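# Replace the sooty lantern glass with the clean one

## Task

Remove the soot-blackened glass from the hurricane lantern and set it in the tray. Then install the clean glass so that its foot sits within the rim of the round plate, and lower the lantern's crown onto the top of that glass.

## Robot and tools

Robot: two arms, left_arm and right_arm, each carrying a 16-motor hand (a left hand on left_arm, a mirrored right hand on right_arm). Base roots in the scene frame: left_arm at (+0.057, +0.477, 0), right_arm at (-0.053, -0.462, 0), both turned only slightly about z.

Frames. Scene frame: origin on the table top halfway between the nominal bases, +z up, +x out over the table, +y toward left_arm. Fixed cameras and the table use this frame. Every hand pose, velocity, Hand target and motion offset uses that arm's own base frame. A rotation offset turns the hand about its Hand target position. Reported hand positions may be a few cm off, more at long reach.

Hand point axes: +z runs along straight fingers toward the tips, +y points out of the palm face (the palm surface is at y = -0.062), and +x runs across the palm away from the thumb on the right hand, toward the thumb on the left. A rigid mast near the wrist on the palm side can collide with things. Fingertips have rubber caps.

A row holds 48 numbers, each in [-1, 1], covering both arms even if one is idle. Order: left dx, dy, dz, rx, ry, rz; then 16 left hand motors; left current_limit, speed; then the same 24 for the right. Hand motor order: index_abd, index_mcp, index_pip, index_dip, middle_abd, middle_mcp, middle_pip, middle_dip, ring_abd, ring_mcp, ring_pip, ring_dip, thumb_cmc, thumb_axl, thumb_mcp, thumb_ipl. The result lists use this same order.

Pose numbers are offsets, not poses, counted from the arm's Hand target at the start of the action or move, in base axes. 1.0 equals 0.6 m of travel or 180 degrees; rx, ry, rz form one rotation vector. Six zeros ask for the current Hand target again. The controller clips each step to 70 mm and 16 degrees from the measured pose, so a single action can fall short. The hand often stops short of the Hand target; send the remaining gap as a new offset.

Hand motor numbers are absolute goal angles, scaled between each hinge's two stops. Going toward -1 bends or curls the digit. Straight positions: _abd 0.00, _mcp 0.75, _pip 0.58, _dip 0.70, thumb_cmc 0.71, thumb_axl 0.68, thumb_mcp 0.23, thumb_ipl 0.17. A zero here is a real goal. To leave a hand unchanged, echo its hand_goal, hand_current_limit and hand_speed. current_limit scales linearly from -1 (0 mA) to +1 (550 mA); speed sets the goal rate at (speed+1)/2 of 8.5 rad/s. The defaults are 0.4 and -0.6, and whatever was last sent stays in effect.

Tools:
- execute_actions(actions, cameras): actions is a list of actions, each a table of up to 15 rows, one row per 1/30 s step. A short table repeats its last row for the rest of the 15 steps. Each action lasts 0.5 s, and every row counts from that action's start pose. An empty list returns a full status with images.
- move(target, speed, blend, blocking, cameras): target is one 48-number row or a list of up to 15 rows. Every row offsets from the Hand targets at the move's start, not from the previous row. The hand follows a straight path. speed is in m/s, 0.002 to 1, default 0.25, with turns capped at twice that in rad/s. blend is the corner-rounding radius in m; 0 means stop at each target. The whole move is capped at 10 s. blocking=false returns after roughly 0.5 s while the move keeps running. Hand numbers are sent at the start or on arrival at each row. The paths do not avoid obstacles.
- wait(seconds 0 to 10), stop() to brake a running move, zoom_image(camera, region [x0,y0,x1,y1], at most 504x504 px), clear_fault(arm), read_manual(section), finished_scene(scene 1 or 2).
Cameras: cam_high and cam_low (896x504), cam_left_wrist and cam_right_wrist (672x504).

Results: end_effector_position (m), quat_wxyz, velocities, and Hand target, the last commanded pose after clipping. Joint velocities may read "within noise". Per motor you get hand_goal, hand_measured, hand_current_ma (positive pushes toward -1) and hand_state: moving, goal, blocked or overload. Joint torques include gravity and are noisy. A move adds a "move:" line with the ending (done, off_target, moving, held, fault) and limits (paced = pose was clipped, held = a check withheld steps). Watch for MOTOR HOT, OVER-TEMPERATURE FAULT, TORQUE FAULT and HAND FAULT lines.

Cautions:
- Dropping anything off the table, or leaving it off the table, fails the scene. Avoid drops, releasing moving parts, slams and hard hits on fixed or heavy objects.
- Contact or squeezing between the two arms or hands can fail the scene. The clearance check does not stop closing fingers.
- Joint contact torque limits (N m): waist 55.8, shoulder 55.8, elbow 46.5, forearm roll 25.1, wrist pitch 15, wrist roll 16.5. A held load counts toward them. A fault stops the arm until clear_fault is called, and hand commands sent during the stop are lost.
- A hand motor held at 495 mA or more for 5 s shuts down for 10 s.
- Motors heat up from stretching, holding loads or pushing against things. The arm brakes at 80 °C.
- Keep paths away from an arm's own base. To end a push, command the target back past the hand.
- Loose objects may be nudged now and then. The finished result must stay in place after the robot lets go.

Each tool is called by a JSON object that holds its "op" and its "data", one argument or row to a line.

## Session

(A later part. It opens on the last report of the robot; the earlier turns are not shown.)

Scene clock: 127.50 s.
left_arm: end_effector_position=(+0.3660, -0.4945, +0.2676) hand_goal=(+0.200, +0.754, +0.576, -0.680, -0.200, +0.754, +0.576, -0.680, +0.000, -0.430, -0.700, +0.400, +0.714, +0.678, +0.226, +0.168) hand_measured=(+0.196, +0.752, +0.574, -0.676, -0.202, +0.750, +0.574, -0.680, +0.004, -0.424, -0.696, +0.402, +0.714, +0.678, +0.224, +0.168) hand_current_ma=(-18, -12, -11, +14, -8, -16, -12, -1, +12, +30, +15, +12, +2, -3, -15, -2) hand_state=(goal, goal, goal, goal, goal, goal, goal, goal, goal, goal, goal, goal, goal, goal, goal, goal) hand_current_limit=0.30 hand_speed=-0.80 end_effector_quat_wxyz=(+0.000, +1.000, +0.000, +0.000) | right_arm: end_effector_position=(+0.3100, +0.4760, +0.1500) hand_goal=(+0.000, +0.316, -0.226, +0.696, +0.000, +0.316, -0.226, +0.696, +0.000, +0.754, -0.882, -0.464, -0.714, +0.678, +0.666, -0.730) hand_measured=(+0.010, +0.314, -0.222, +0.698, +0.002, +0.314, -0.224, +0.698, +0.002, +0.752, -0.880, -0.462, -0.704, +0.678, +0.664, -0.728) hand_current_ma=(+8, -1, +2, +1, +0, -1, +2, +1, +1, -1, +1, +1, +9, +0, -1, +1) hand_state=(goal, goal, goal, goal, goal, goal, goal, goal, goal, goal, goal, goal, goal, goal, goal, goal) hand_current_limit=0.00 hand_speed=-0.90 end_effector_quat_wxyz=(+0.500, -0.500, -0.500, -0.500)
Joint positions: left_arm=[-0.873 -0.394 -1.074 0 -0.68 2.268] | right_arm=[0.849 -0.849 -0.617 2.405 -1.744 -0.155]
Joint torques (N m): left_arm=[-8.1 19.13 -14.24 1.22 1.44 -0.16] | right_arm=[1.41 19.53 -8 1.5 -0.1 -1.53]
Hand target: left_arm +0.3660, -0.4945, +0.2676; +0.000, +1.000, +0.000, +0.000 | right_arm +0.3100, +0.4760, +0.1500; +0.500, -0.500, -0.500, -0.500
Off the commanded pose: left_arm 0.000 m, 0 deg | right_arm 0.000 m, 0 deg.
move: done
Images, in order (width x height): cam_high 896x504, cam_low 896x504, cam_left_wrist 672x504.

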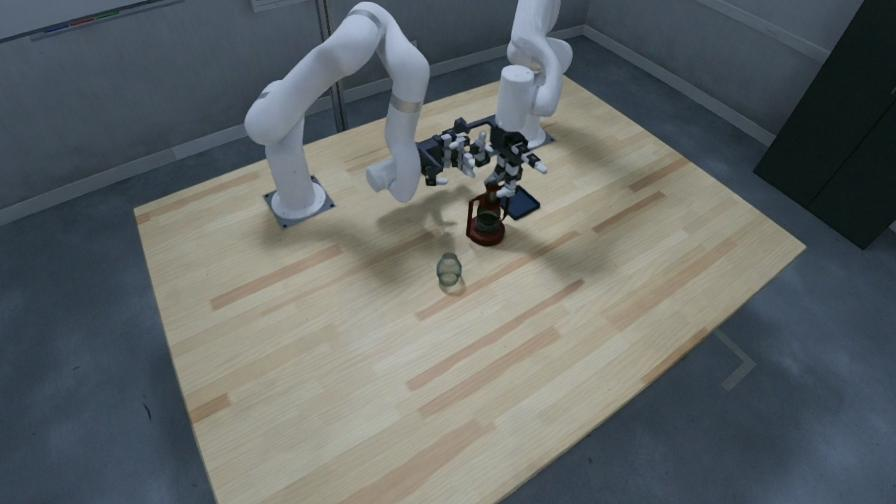

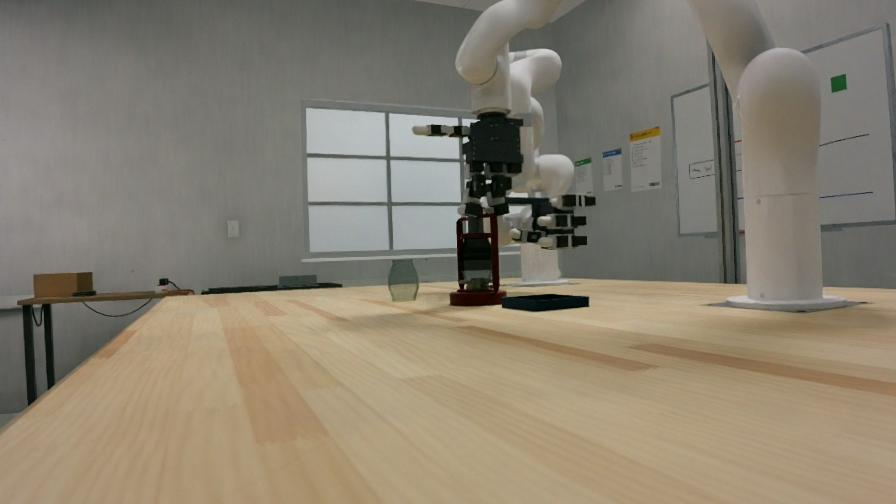

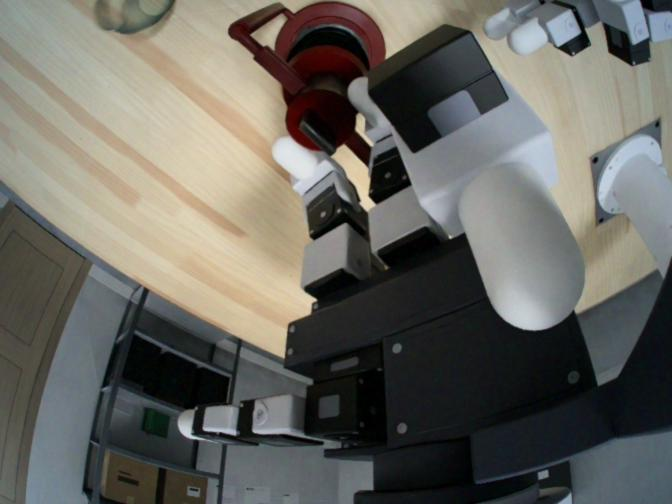

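{"op": "move", "data": {
  "target": [-0.0017,-0.0133,0,0,0,0, 0.2,0.754,0.576,-0.68, -0.2,0.754,0.576,-0.68, 0,-0.43,-0.7,0.4, 0.714,0.678,0.226,0.168, 0.3,-0.8, 0,0,0,0,0,0, 0,0.315,-0.226,0.696, 0,0.315,-0.226,0.696, 0,0.754,-0.883,-0.464, -0.714,0.678,0.666,-0.73, 0.0,-0.9],
  "speed": 0.05,
  "cameras": ["cam_low","cam_left_wrist"]
}}

{"op": "zoom_image", "data": {
  "camera": "cam_left_wrist",
  "region": [240, 40, 400, 180]
}}

{"op": "zoom_image", "data": {
  "camera": "cam_low",
  "region": [440, 170, 530, 250]
}}

Scene clock: 128.80 s.
left_arm: end_effector_position=(+0.3650, -0.5024, +0.2676) hand_goal=(+0.200, +0.754, +0.576, -0.680, -0.200, +0.754, +0.576, -0.680, +0.000, -0.430, -0.700, +0.400, +0.714, +0.678, +0.226, +0.168) hand_measured=(+0.198, +0.754, +0.574, -0.678, -0.202, +0.750, +0.574, -0.680, +0.004, -0.424, -0.696, +0.402, +0.714, +0.678, +0.224, +0.168) hand_current_ma=(-10, -2, -7, +11, -8, -16, -12, -1, +12, +30, +15, +12, +2, -3, -15, -2) hand_state=(goal, goal, goal, goal, goal, goal, goal, goal, goal, goal, goal, goal, goal, goal, goal, goal) hand_current_limit=0.30 hand_speed=-0.80 end_effector_quat_wxyz=(+0.000, +1.000, +0.000, +0.000) | right_arm: end_effector_position=(+0.3100, +0.4760, +0.1500) hand_goal=(+0.000, +0.316, -0.226, +0.696, +0.000, +0.316, -0.226, +0.696, +0.000, +0.754, -0.882, -0.464, -0.714, +0.678, +0.666, -0.730) hand_measured=(+0.010, +0.314, -0.222, +0.698, +0.002, +0.314, -0.224, +0.698, +0.002, +0.752, -0.880, -0.462, -0.704, +0.678, +0.664, -0.728) hand_current_ma=(+8, -1, +2, +1, +0, -1, +2, +1, +1, -1, +1, +1, +9, +0, -1, +1) hand_state=(goal, goal, goal, goal, goal, goal, goal, goal, goal, goal, goal, goal, goal, goal, goal, goal) hand_current_limit=0.00 hand_speed=-0.90 end_effector_quat_wxyz=(+0.500, -0.500, -0.500, -0.500)
Joint positions: left_arm=[-0.884 -0.406 -1.091 0 -0.685 2.257] | right_arm=[0.849 -0.849 -0.617 2.405 -1.744 -0.155]
Joint torques (N m): left_arm=[-9.15 19.04 -25.71 -0.06 -0.99 -0.67] | right_arm=[1.55 19.03 -7.4 2.42 -0.26 -1.43]
Hand target: left_arm +0.3650, -0.5024, +0.2676; +0.000, +1.000, +0.000, +0.000 | right_arm +0.3100, +0.4760, +0.1500; +0.500, -0.500, -0.500, -0.500
Off the commanded pose: left_arm 0.000 m, 0 deg | right_arm 0.000 m, 0 deg.
move: done
Images, in order (width x height): cam_low 896x504, cam_left_wrist 672x504.

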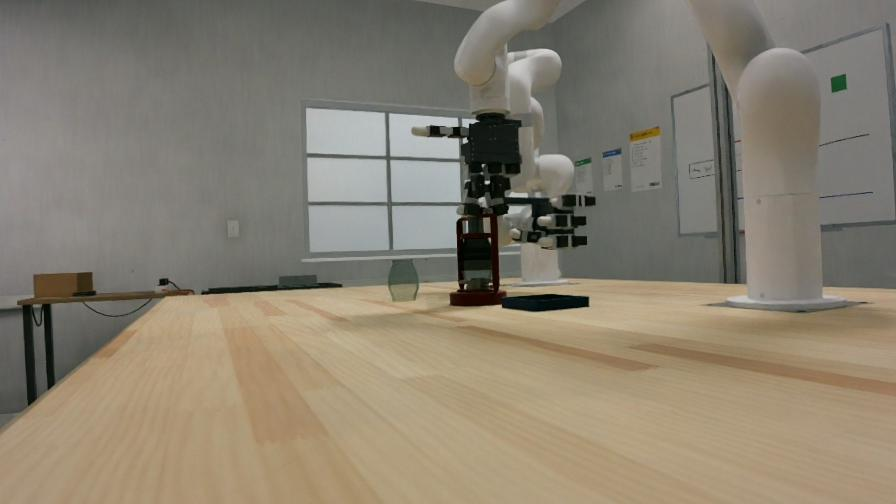

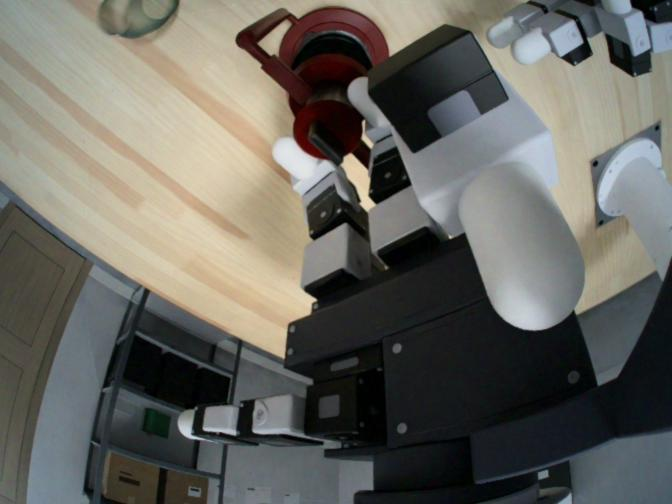

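Scaled by 3.150 from the camera's 672x504 image, which has a finer 960x720 frame.

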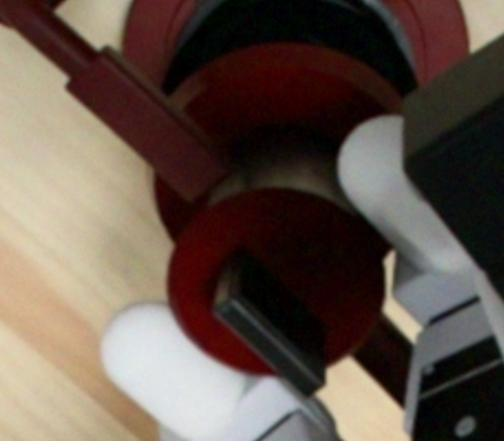

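Scaled by 5.600 from the camera's 896x504 image, which has a finer 1280x720 frame.

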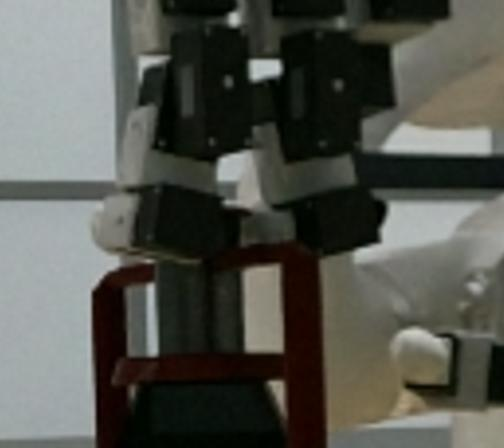

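{"op": "move", "data": {
  "target": [
    [-0.005,0,0,0,0,0, 0.2,0.754,0.576,-0.68, -0.2,0.754,0.576,-0.68, 0,-0.43,-0.7,0.4, 0.714,0.678,0.226,0.168, 0.3,-0.93, 0,0,0,0,0,0, 0,0.315,-0.226,0.696, 0,0.315,-0.226,0.696, 0,0.754,-0.883,-0.464, -0.714,0.678,0.666,-0.73, 0.0,-0.9],
    [-0.005,0,0,0,0,0, 0.0,0.754,0.576,-0.68, 0.0,0.754,0.576,-0.68, 0,-0.43,-0.7,0.4, 0.714,0.678,0.226,0.168, -0.2,-0.95, 0,0,0,0,0,0, 0,0.315,-0.226,0.696, 0,0.315,-0.226,0.696, 0,0.754,-0.883,-0.464, -0.714,0.678,0.666,-0.73, 0.0,-0.9]
  ],
  "speed": 0.05,
  "cameras": ["cam_low","cam_left_wrist"]
}}

{"op": "zoom_image", "data": {
  "camera": "cam_left_wrist",
  "region": [240, 40, 400, 180]
}}

{"op": "zoom_image", "data": {
  "camera": "cam_low",
  "region": [440, 170, 530, 250]
}}

Scene clock: 131.20 s.
left_arm: end_effector_position=(+0.3620, -0.5024, +0.2676) hand_goal=(+0.000, +0.754, +0.576, -0.680, +0.000, +0.754, +0.576, -0.680, +0.000, -0.430, -0.700, +0.400, +0.714, +0.678, +0.226, +0.168) hand_measured=(+0.238, +0.754, +0.580, -0.674, -0.098, +0.754, +0.576, -0.680, +0.004, -0.424, -0.696, +0.402, +0.714, +0.678, +0.224, +0.168) hand_current_ma=(+220, -3, +21, +24, -220, -3, -1, -1, +12, +30, +15, +12, +2, -3, -15, -2) hand_state=(blocked, goal, goal, goal, blocked, goal, goal, goal, goal, goal, goal, goal, goal, goal, goal, goal) hand_current_limit=-0.20 hand_speed=-0.95 end_effector_quat_wxyz=(+0.000, +1.000, +0.000, +0.000) | right_arm: end_effector_position=(+0.3100, +0.4760, +0.1500) hand_goal=(+0.000, +0.316, -0.226, +0.696, +0.000, +0.316, -0.226, +0.696, +0.000, +0.754, -0.882, -0.464, -0.714, +0.678, +0.666, -0.730) hand_measured=(+0.010, +0.314, -0.222, +0.698, +0.002, +0.314, -0.224, +0.698, +0.002, +0.752, -0.880, -0.462, -0.704, +0.678, +0.664, -0.728) hand_current_ma=(+8, -1, +2, +1, +0, -1, +2, +1, +1, -1, +1, +1, +9, +0, -1, +1) hand_state=(goal, goal, goal, goal, goal, goal, goal, goal, goal, goal, goal, goal, goal, goal, goal, goal) hand_current_limit=0.00 hand_speed=-0.90 end_effector_quat_wxyz=(+0.500, -0.500, -0.500, -0.500)
Joint positions: left_arm=[-0.888 -0.401 -1.085 0 -0.684 2.253] | right_arm=[0.849 -0.849 -0.617 2.405 -1.744 -0.155]
Joint torques (N m): left_arm=[-9.77 32.41 -13.64 0.3 0.8 -0.5] | right_arm=[0.19 20.07 -7.89 1.85 -0.25 -1.31]
Hand target: left_arm +0.3620, -0.5024, +0.2676; +0.000, +1.000, +0.000, +0.000 | right_arm +0.3100, +0.4760, +0.1500; +0.500, -0.500, -0.500, -0.500
Off the commanded pose: left_arm 0.000 m, 0 deg | right_arm 0.000 m, 0 deg.
move: done
Images, in order (width x height): cam_low 896x504, cam_left_wrist 672x504.

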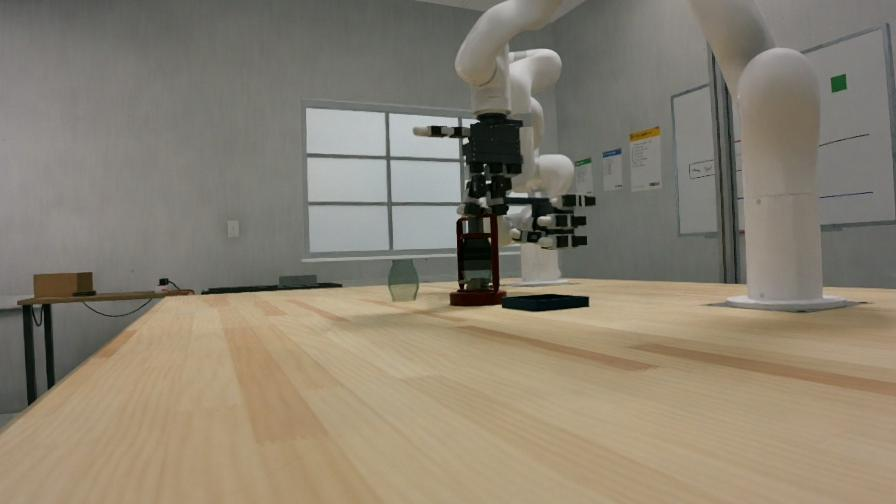

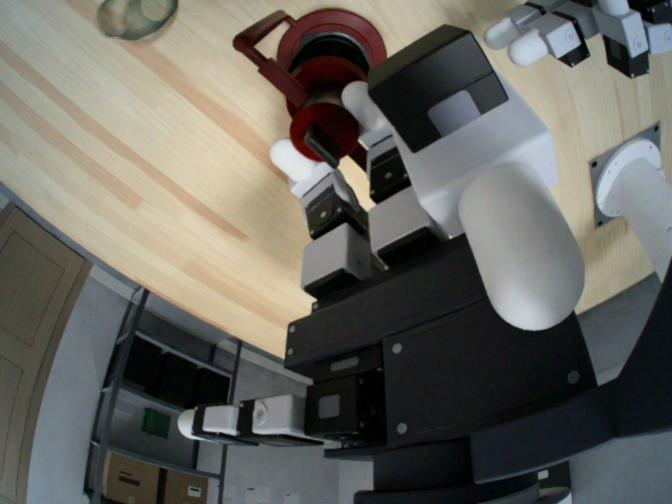

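Scaled by 3.150 from the camera's 672x504 image, which has a finer 960x720 frame.

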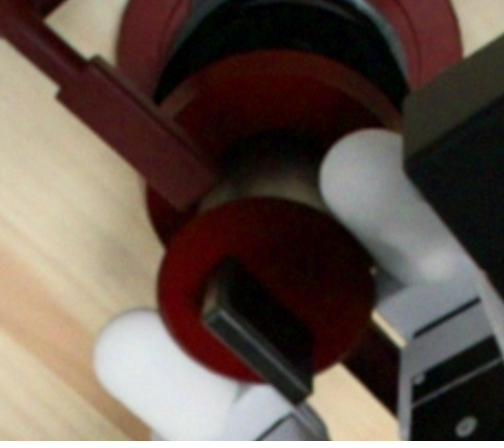

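Scaled by 5.600 from the camera's 896x504 image, which has a finer 1280x720 frame.

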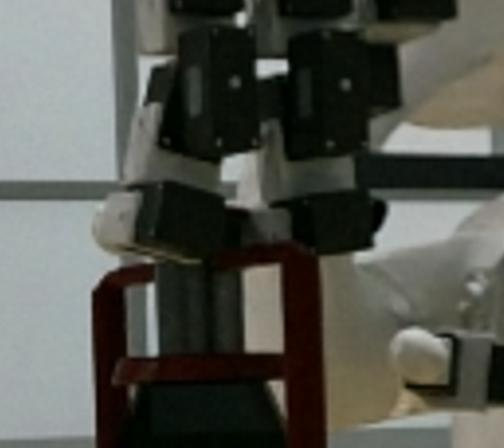

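{"op": "move", "data": {
  "target": [
    [0.0,0,0,0,0,0, 0.27,0.754,0.576,-0.68, -0.27,0.754,0.576,-0.68, 0,-0.43,-0.7,0.4, 0.714,0.678,0.226,0.168, 0.1,-0.9, 0,0,0,0,0,0, 0,0.315,-0.226,0.696, 0,0.315,-0.226,0.696, 0,0.754,-0.883,-0.464, -0.714,0.678,0.666,-0.73, 0.0,-0.9],
    [0.0062,0,-0.0133,0,0,0, 0.27,0.754,0.576,-0.68, -0.27,0.754,0.576,-0.68, 0,-0.43,-0.7,0.4, 0.714,0.678,0.226,0.168, 0.1,-0.9, 0,0,0,0,0,0, 0,0.315,-0.226,0.696, 0,0.315,-0.226,0.696, 0,0.754,-0.883,-0.464, -0.714,0.678,0.666,-0.73, 0.0,-0.9],
    [0.0062,0,-0.0133,0,0,0, 0.0,0.754,0.576,-0.68, 0.0,0.754,0.576,-0.68, 0,-0.43,-0.7,0.4, 0.714,0.678,0.226,0.168, -0.2,-0.95, 0,0,0,0,0,0, 0,0.315,-0.226,0.696, 0,0.315,-0.226,0.696, 0,0.754,-0.883,-0.464, -0.714,0.678,0.666,-0.73, 0.0,-0.9]
  ],
  "speed": 0.05,
  "cameras": ["cam_low","cam_left_wrist"]
}}

{"op": "zoom_image", "data": {
  "camera": "cam_left_wrist",
  "region": [240, 40, 400, 180]
}}

{"op": "zoom_image", "data": {
  "camera": "cam_low",
  "region": [440, 170, 530, 250]
}}

Scene clock: 135.13 s.
left_arm: end_effector_position=(+0.3657, -0.5024, +0.2596) hand_goal=(+0.000, +0.754, +0.576, -0.680, +0.000, +0.754, +0.576, -0.680, +0.000, -0.430, -0.700, +0.400, +0.714, +0.678, +0.226, +0.168) hand_measured=(+0.088, +0.754, +0.580, -0.676, -0.094, +0.754, +0.576, -0.680, +0.004, -0.424, -0.696, +0.402, +0.714, +0.678, +0.224, +0.168) hand_current_ma=(+179, -2, +13, +14, -204, -2, -2, +0, +12, +30, +15, +12, +2, -3, -15, -2) hand_state=(moving, goal, goal, goal, moving, goal, goal, goal, goal, goal, goal, goal, goal, goal, goal, goal) hand_current_limit=-0.20 hand_speed=-0.95 end_effector_quat_wxyz=(+0.000, +1.000, +0.000, +0.000) | right_arm: end_effector_position=(+0.3100, +0.4760, +0.1500) hand_goal=(+0.000, +0.316, -0.226, +0.696, +0.000, +0.316, -0.226, +0.696, +0.000, +0.754, -0.882, -0.464, -0.714, +0.678, +0.666, -0.730) hand_measured=(+0.010, +0.314, -0.222, +0.698, +0.002, +0.314, -0.224, +0.698, +0.002, +0.752, -0.880, -0.462, -0.704, +0.678, +0.664, -0.728) hand_current_ma=(+8, -1, +2, +1, +0, -1, +2, +1, +1, -1, +1, +1, +9, +0, -1, +1) hand_state=(goal, goal, goal, goal, goal, goal, goal, goal, goal, goal, goal, goal, goal, goal, goal, goal) hand_current_limit=0.00 hand_speed=-0.90 end_effector_quat_wxyz=(+0.500, -0.500, -0.500, -0.500)
Joint positions: left_arm=[-0.883 -0.418 -1.087 0 -0.669 2.258] | right_arm=[0.849 -0.849 -0.617 2.405 -1.744 -0.155]
Joint torques (N m): left_arm=[9.47 19.01 -25.26 1.17 1.39 0.8] | right_arm=[-2.32 19.12 -7.92 2.13 -0.21 -1.46]
Hand target: left_arm +0.3657, -0.5024, +0.2596; +0.000, +1.000, +0.000, +0.000 | right_arm +0.3100, +0.4760, +0.1500; +0.500, -0.500, -0.500, -0.500
Off the commanded pose: left_arm 0.000 m, 0 deg | right_arm 0.000 m, 0 deg.
move: done
Images, in order (width x height): cam_low 896x504, cam_left_wrist 672x504.

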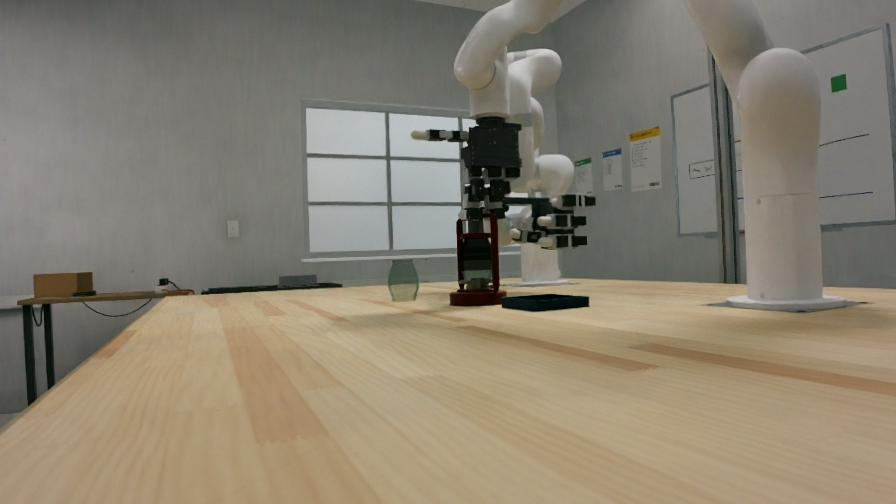

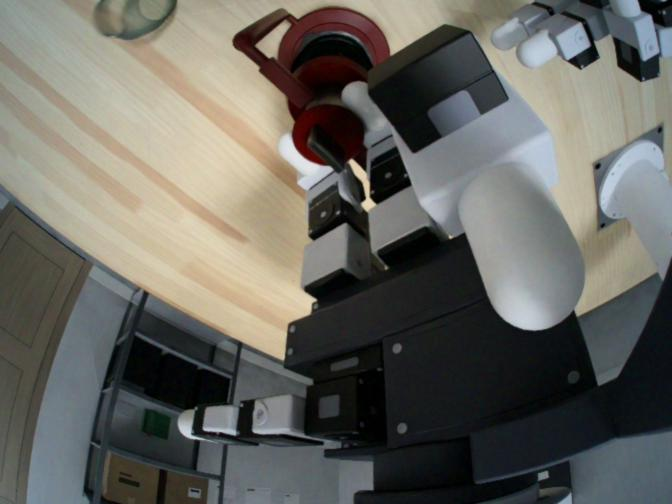

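Scaled by 3.150 from the camera's 672x504 image, which has a finer 960x720 frame.

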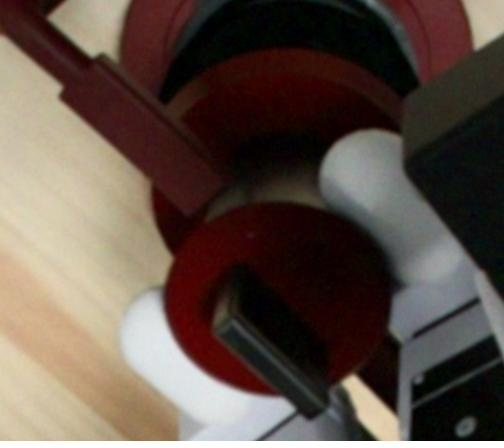

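Scaled by 5.600 from the camera's 896x504 image, which has a finer 1280x720 frame.

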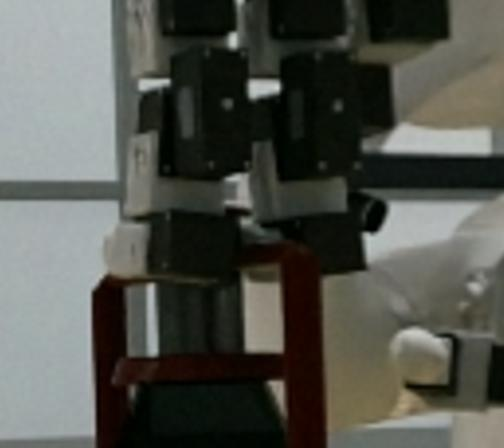

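{"op": "move", "data": {
  "target": [
    [0.0,0,0,0,0,0, -0.1,0.754,0.576,-0.72, 0.1,0.754,0.576,-0.72, 0,-0.43,-0.7,0.4, 0.714,0.678,0.226,0.168, 0.4,-0.93, 0,0,0,0,0,0, 0,0.315,-0.226,0.696, 0,0.315,-0.226,0.696, 0,0.754,-0.883,-0.464, -0.714,0.678,0.666,-0.73, 0.0,-0.9],
    [0.0,0,0.0167,0,0,0, -0.1,0.754,0.576,-0.72, 0.1,0.754,0.576,-0.72, 0,-0.43,-0.7,0.4, 0.714,0.678,0.226,0.168, 0.4,-0.93, 0,0,0,0,0,0, 0,0.315,-0.226,0.696, 0,0.315,-0.226,0.696, 0,0.754,-0.883,-0.464, -0.714,0.678,0.666,-0.73, 0.0,-0.9]
  ],
  "speed": 0.02,
  "cameras": ["cam_low","cam_left_wrist"]
}}

{"op": "zoom_image", "data": {
  "camera": "cam_left_wrist",
  "region": [240, 40, 400, 180]
}}

{"op": "zoom_image", "data": {
  "camera": "cam_low",
  "region": [430, 190, 540, 320]
}}

Scene clock: 136.63 s.
left_arm: end_effector_position=(+0.3657, -0.5024, +0.2696) hand_goal=(-0.100, +0.754, +0.576, -0.720, +0.100, +0.754, +0.576, -0.720, +0.000, -0.430, -0.700, +0.400, +0.714, +0.678, +0.226, +0.168) hand_measured=(+0.082, +0.758, +0.598, -0.684, -0.088, +0.756, +0.600, -0.688, +0.004, -0.424, -0.696, +0.402, +0.714, +0.678, +0.224, +0.168) hand_current_ma=(+385, +14, +97, +169, -385, +5, +113, +155, +12, +30, +15, +12, +2, -3, -15, -2) hand_state=(blocked, goal, blocked, blocked, blocked, goal, blocked, blocked, goal, goal, goal, goal, goal, goal, goal, goal) hand_current_limit=0.40 hand_speed=-0.93 end_effector_quat_wxyz=(+0.000, +1.000, +0.000, +0.000) | right_arm: end_effector_position=(+0.3100, +0.4760, +0.1500) hand_goal=(+0.000, +0.316, -0.226, +0.696, +0.000, +0.316, -0.226, +0.696, +0.000, +0.754, -0.882, -0.464, -0.714, +0.678, +0.666, -0.730) hand_measured=(+0.010, +0.314, -0.222, +0.698, +0.002, +0.314, -0.224, +0.698, +0.002, +0.752, -0.880, -0.462, -0.704, +0.678, +0.664, -0.728) hand_current_ma=(+8, -1, +2, +1, +0, -1, +2, +1, +1, -1, +1, +1, +9, +0, -1, +1) hand_state=(goal, goal, goal, goal, goal, goal, goal, goal, goal, goal, goal, goal, goal, goal, goal, goal) hand_current_limit=0.00 hand_speed=-0.90 end_effector_quat_wxyz=(+0.500, -0.500, -0.500, -0.500)
Joint positions: left_arm=[-0.883 -0.404 -1.094 0 -0.69 2.258] | right_arm=[0.849 -0.849 -0.617 2.405 -1.744 -0.155]
Joint torques (N m): left_arm=[9.61 37.18 -28.46 1.01 -1.4 0.57] | right_arm=[-1.06 18.75 -6.84 1.79 -0.26 -1.38]
Hand target: left_arm +0.3657, -0.5024, +0.2697; +0.000, +1.000, +0.000, +0.000 | right_arm +0.3100, +0.4760, +0.1500; +0.500, -0.500, -0.500, -0.500
Off the commanded pose: left_arm 0.000 m, 0 deg | right_arm 0.000 m, 0 deg.
move: done
Images, in order (width x height): cam_low 896x504, cam_left_wrist 672x504.

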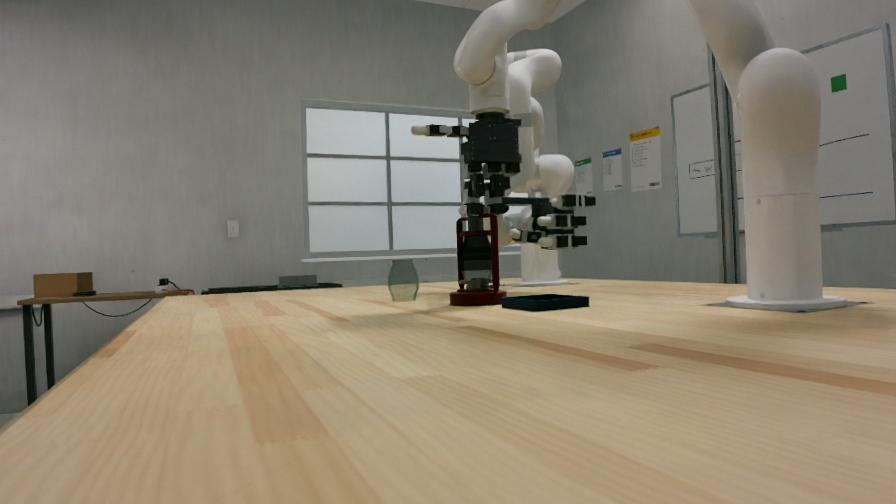

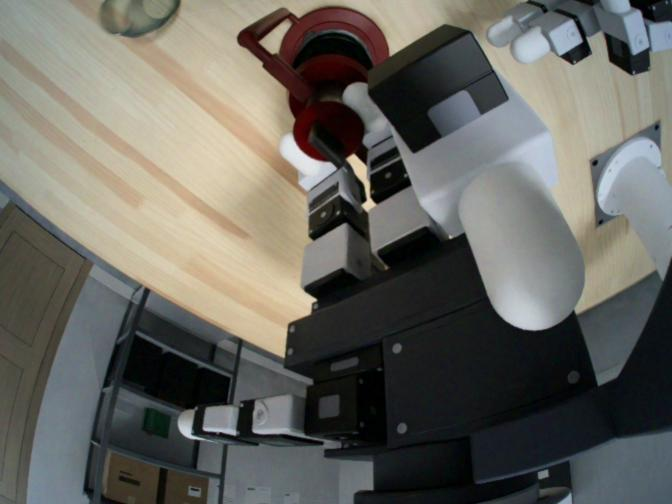

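Scaled by 3.150 from the camera's 672x504 image, which has a finer 960x720 frame.

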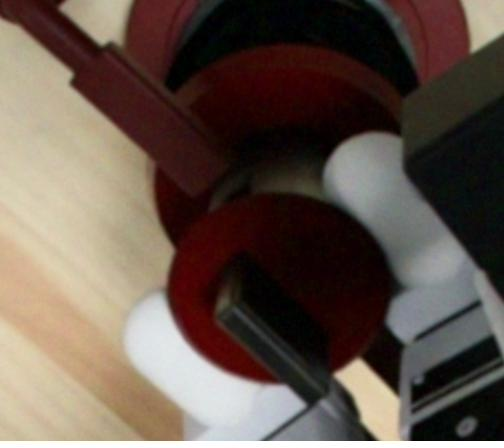

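Scaled by 3.877 from the camera's 896x504 image, which has a finer 1280x720 frame.

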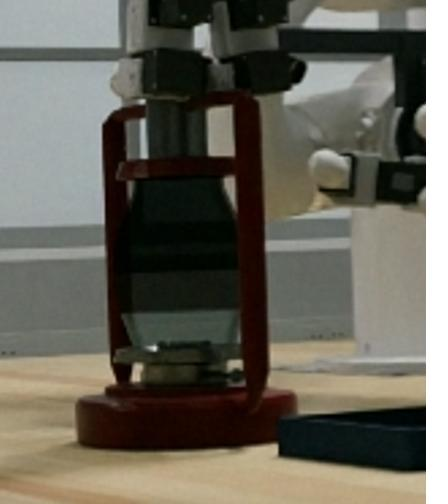

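{"op": "move", "data": {
  "target": [0.0,0,0.025,0,0,0, -0.1,0.754,0.576,-0.72, 0.1,0.754,0.576,-0.72, 0,-0.43,-0.7,0.4, 0.714,0.678,0.226,0.168, 0.4,-0.93, 0,0,0,0,0,0, 0,0.315,-0.226,0.696, 0,0.315,-0.226,0.696, 0,0.754,-0.883,-0.464, -0.714,0.678,0.666,-0.73, 0.0,-0.9],
  "speed": 0.02,
  "cameras": ["cam_low","cam_left_wrist","cam_high","cam_right_wrist"]
}}

{"op": "zoom_image", "data": {
  "camera": "cam_low",
  "region": [430, 190, 540, 320]
}}

{"op": "zoom_image", "data": {
  "camera": "cam_high",
  "region": [440, 130, 540, 260]
}}

Scene clock: 137.90 s.
left_arm: end_effector_position=(+0.3657, -0.5024, +0.2846) hand_goal=(-0.100, +0.754, +0.576, -0.720, +0.100, +0.754, +0.576, -0.720, +0.000, -0.430, -0.700, +0.400, +0.714, +0.678, +0.226, +0.168) hand_measured=(+0.082, +0.756, +0.604, -0.676, -0.086, +0.756, +0.608, -0.676, +0.004, -0.424, -0.696, +0.402, +0.714, +0.678, +0.224, +0.168) hand_current_ma=(+385, +11, +134, +212, -385, +5, +148, +204, +12, +30, +15, +12, +2, -3, -15, -2) hand_state=(blocked, goal, blocked, blocked, blocked, goal, blocked, blocked, goal, goal, goal, goal, goal, goal, goal, goal) hand_current_limit=0.40 hand_speed=-0.93 end_effector_quat_wxyz=(+0.000, +1.000, +0.000, +0.000) | right_arm: end_effector_position=(+0.3100, +0.4760, +0.1500) hand_goal=(+0.000, +0.316, -0.226, +0.696, +0.000, +0.316, -0.226, +0.696, +0.000, +0.754, -0.882, -0.464, -0.714, +0.678, +0.666, -0.730) hand_measured=(+0.010, +0.314, -0.222, +0.698, +0.002, +0.314, -0.224, +0.698, +0.002, +0.752, -0.880, -0.462, -0.704, +0.678, +0.664, -0.728) hand_current_ma=(+8, -1, +2, +1, +0, -1, +2, +1, +1, -1, +1, +1, +9, +0, -1, +1) hand_state=(goal, goal, goal, goal, goal, goal, goal, goal, goal, goal, goal, goal, goal, goal, goal, goal) hand_current_limit=0.00 hand_speed=-0.90 end_effector_quat_wxyz=(+0.500, -0.500, -0.500, -0.500)
Joint positions: left_arm=[-0.883 -0.384 -1.106 0 -0.721 2.258] | right_arm=[0.849 -0.849 -0.617 2.405 -1.744 -0.155]
Joint torques (N m): left_arm=[10.03 37.98 -29.76 1.73 -1.38 0.09] | right_arm=[-4.79 19.91 -6.98 1.71 -0.3 -1.48]
Hand target: left_arm +0.3657, -0.5024, +0.2847; +0.000, +1.000, +0.000, +0.000 | right_arm +0.3100, +0.4760, +0.1500; +0.500, -0.500, -0.500, -0.500
Off the commanded pose: left_arm 0.000 m, 0 deg | right_arm 0.000 m, 0 deg.
move: done

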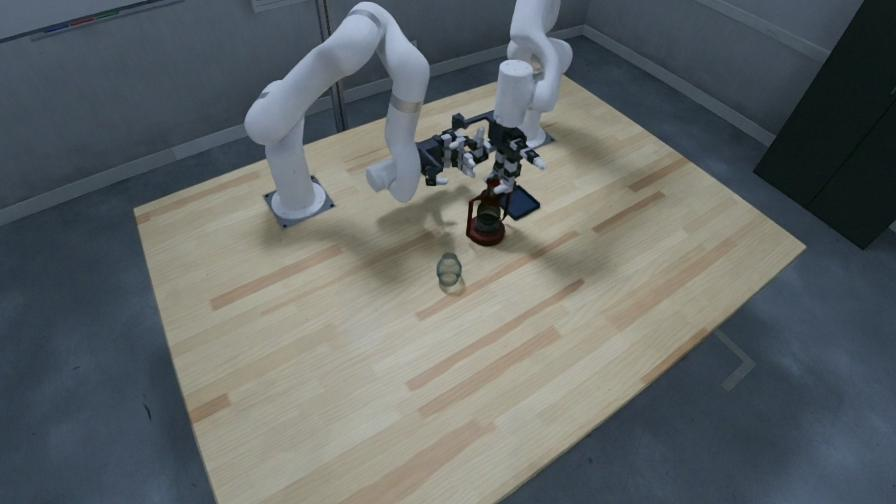

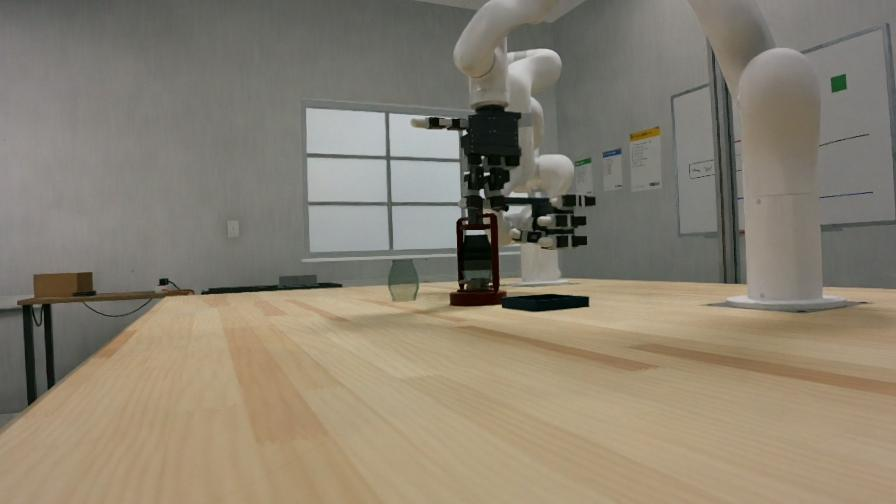

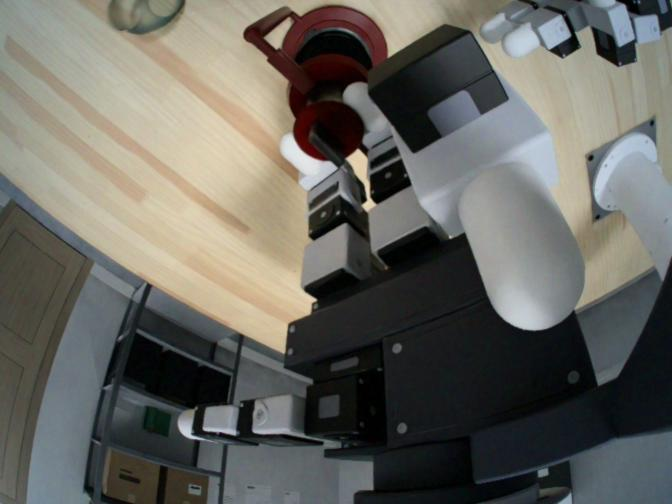

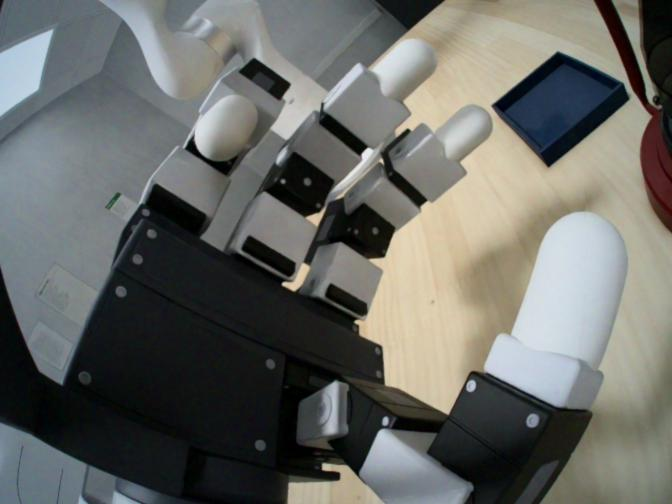

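Scaled by 3.877 from the camera's 896x504 image, which has a finer 1280x720 frame.

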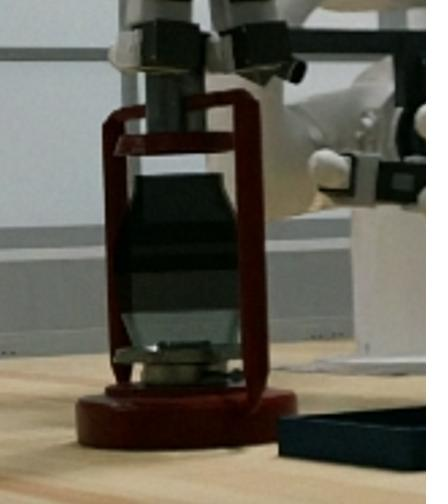

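Scaled by 3.877 from the camera's 896x504 image, which has a finer 1280x720 frame.

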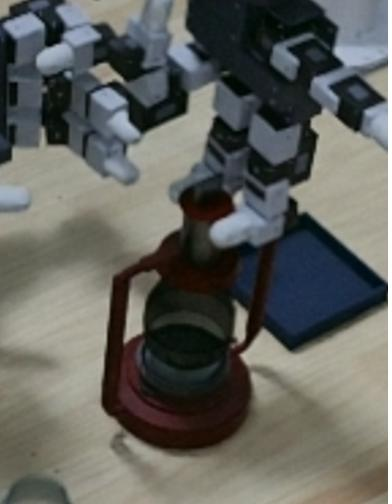

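{"op": "move", "data": {
  "target": [0.0,0,0.015,0,0,0, -0.1,0.754,0.576,-0.72, 0.1,0.754,0.576,-0.72, 0,-0.43,-0.7,0.4, 0.714,0.678,0.226,0.168, 0.25,-0.93, 0.04,0,-0.075,0,0,0, 0,0.315,-0.226,0.696, 0,0.315,-0.226,0.696, 0,0.754,-0.883,-0.464, -0.714,0.678,0.666,-0.73, 0.0,-0.9],
  "speed": 0.04,
  "cameras": ["cam_low","cam_left_wrist","cam_high","cam_right_wrist"]
}}

{"op": "zoom_image", "data": {
  "camera": "cam_low",
  "region": [430, 170, 570, 320]
}}

{"op": "zoom_image", "data": {
  "camera": "cam_right_wrist",
  "region": [472, 0, 672, 300]
}}

Scene clock: 140.30 s.
left_arm: end_effector_position=(+0.3657, -0.5024, +0.2937) hand_goal=(-0.100, +0.754, +0.576, -0.720, +0.100, +0.754, +0.576, -0.720, +0.000, -0.430, -0.700, +0.400, +0.714, +0.678, +0.226, +0.168) hand_measured=(+0.082, +0.756, +0.612, -0.664, -0.086, +0.756, +0.616, -0.666, +0.004, -0.424, -0.696, +0.402, +0.714, +0.678, +0.224, +0.168) hand_current_ma=(+344, +11, +170, +267, -344, +5, +187, +253, +12, +30, +15, +12, +2, -3, -15, -2) hand_state=(blocked, goal, blocked, blocked, blocked, goal, blocked, blocked, goal, goal, goal, goal, goal, goal, goal, goal) hand_current_limit=0.25 hand_speed=-0.93 end_effector_quat_wxyz=(+0.000, +1.000, +0.000, +0.000) | right_arm: end_effector_position=(+0.3340, +0.4760, +0.1050) hand_goal=(+0.000, +0.316, -0.226, +0.696, +0.000, +0.316, -0.226, +0.696, +0.000, +0.754, -0.882, -0.464, -0.714, +0.678, +0.666, -0.730) hand_measured=(+0.010, +0.314, -0.222, +0.698, +0.002, +0.314, -0.224, +0.698, +0.002, +0.752, -0.880, -0.462, -0.704, +0.678, +0.664, -0.728) hand_current_ma=(+8, -1, +2, +1, +0, -1, +1, +1, +1, -1, +1, +1, +9, +0, -1, +1) hand_state=(goal, goal, goal, goal, goal, goal, goal, goal, goal, goal, goal, goal, goal, goal, goal, goal) hand_current_limit=0.00 hand_speed=-0.90 end_effector_quat_wxyz=(+0.500, -0.500, -0.500, -0.500)
Joint positions: left_arm=[-0.883 -0.373 -1.113 0 -0.739 2.258] | right_arm=[0.799 -0.989 -0.72 2.35 -1.762 -0.191]
Joint torques (N m): left_arm=[8.98 39.81 -31.39 2.25 -1.41 -0.24] | right_arm=[-17.99 19.58 -8.22 -2.59 -4.51 -1.85]
Hand target: left_arm +0.3657, -0.5024, +0.2937; +0.000, +1.000, +0.000, +0.000 | right_arm +0.3340, +0.4760, +0.1050; +0.500, -0.500, -0.500, -0.500
Off the commanded pose: left_arm 0.000 m, 0 deg | right_arm 0.000 m, 0 deg.
move: done

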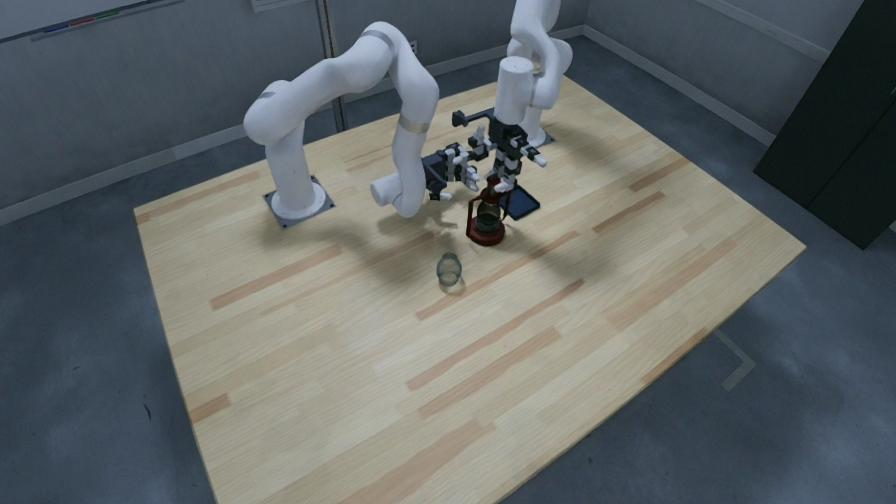

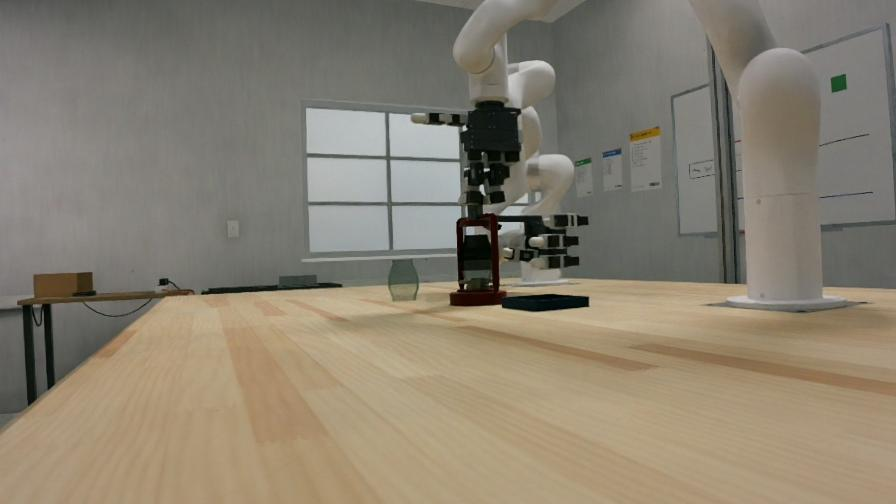

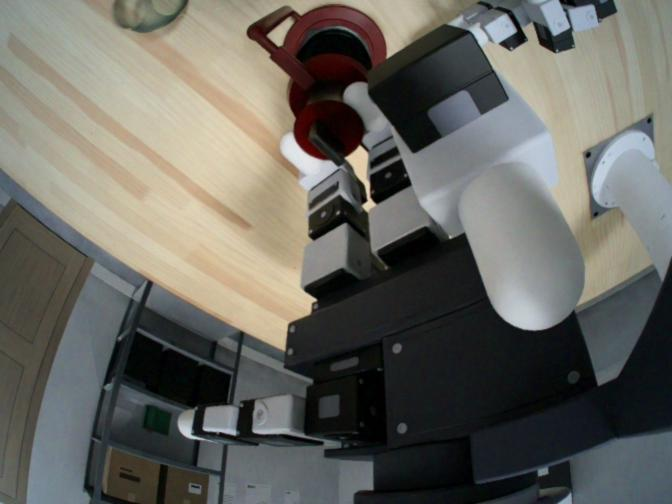

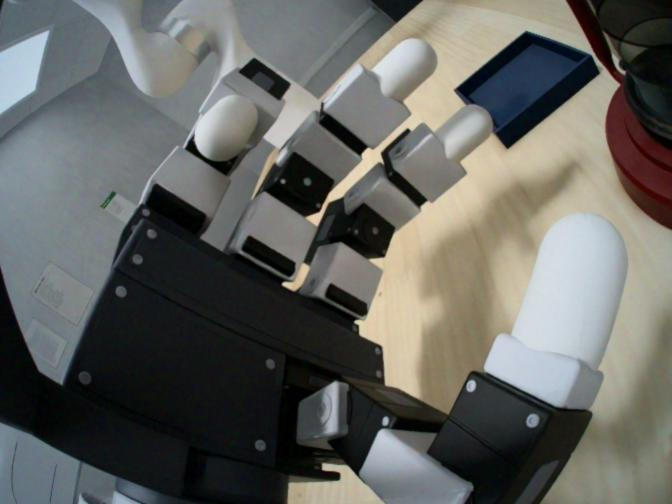

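Scaled by 3.360 from the camera's 896x504 image, which has a finer 1280x720 frame.

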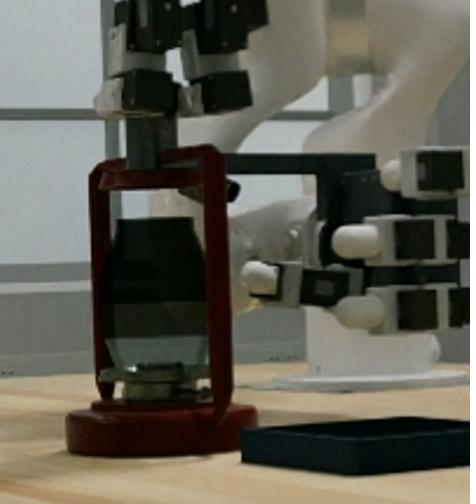

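Scaled by 1.680 from the camera's 672x504 image, which has a finer 960x720 frame.

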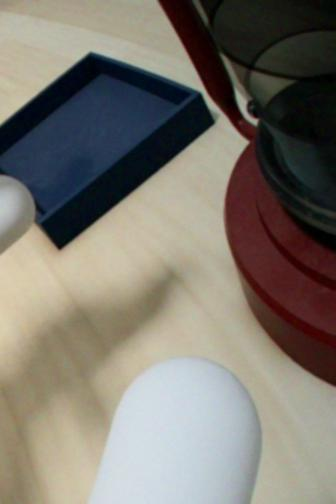

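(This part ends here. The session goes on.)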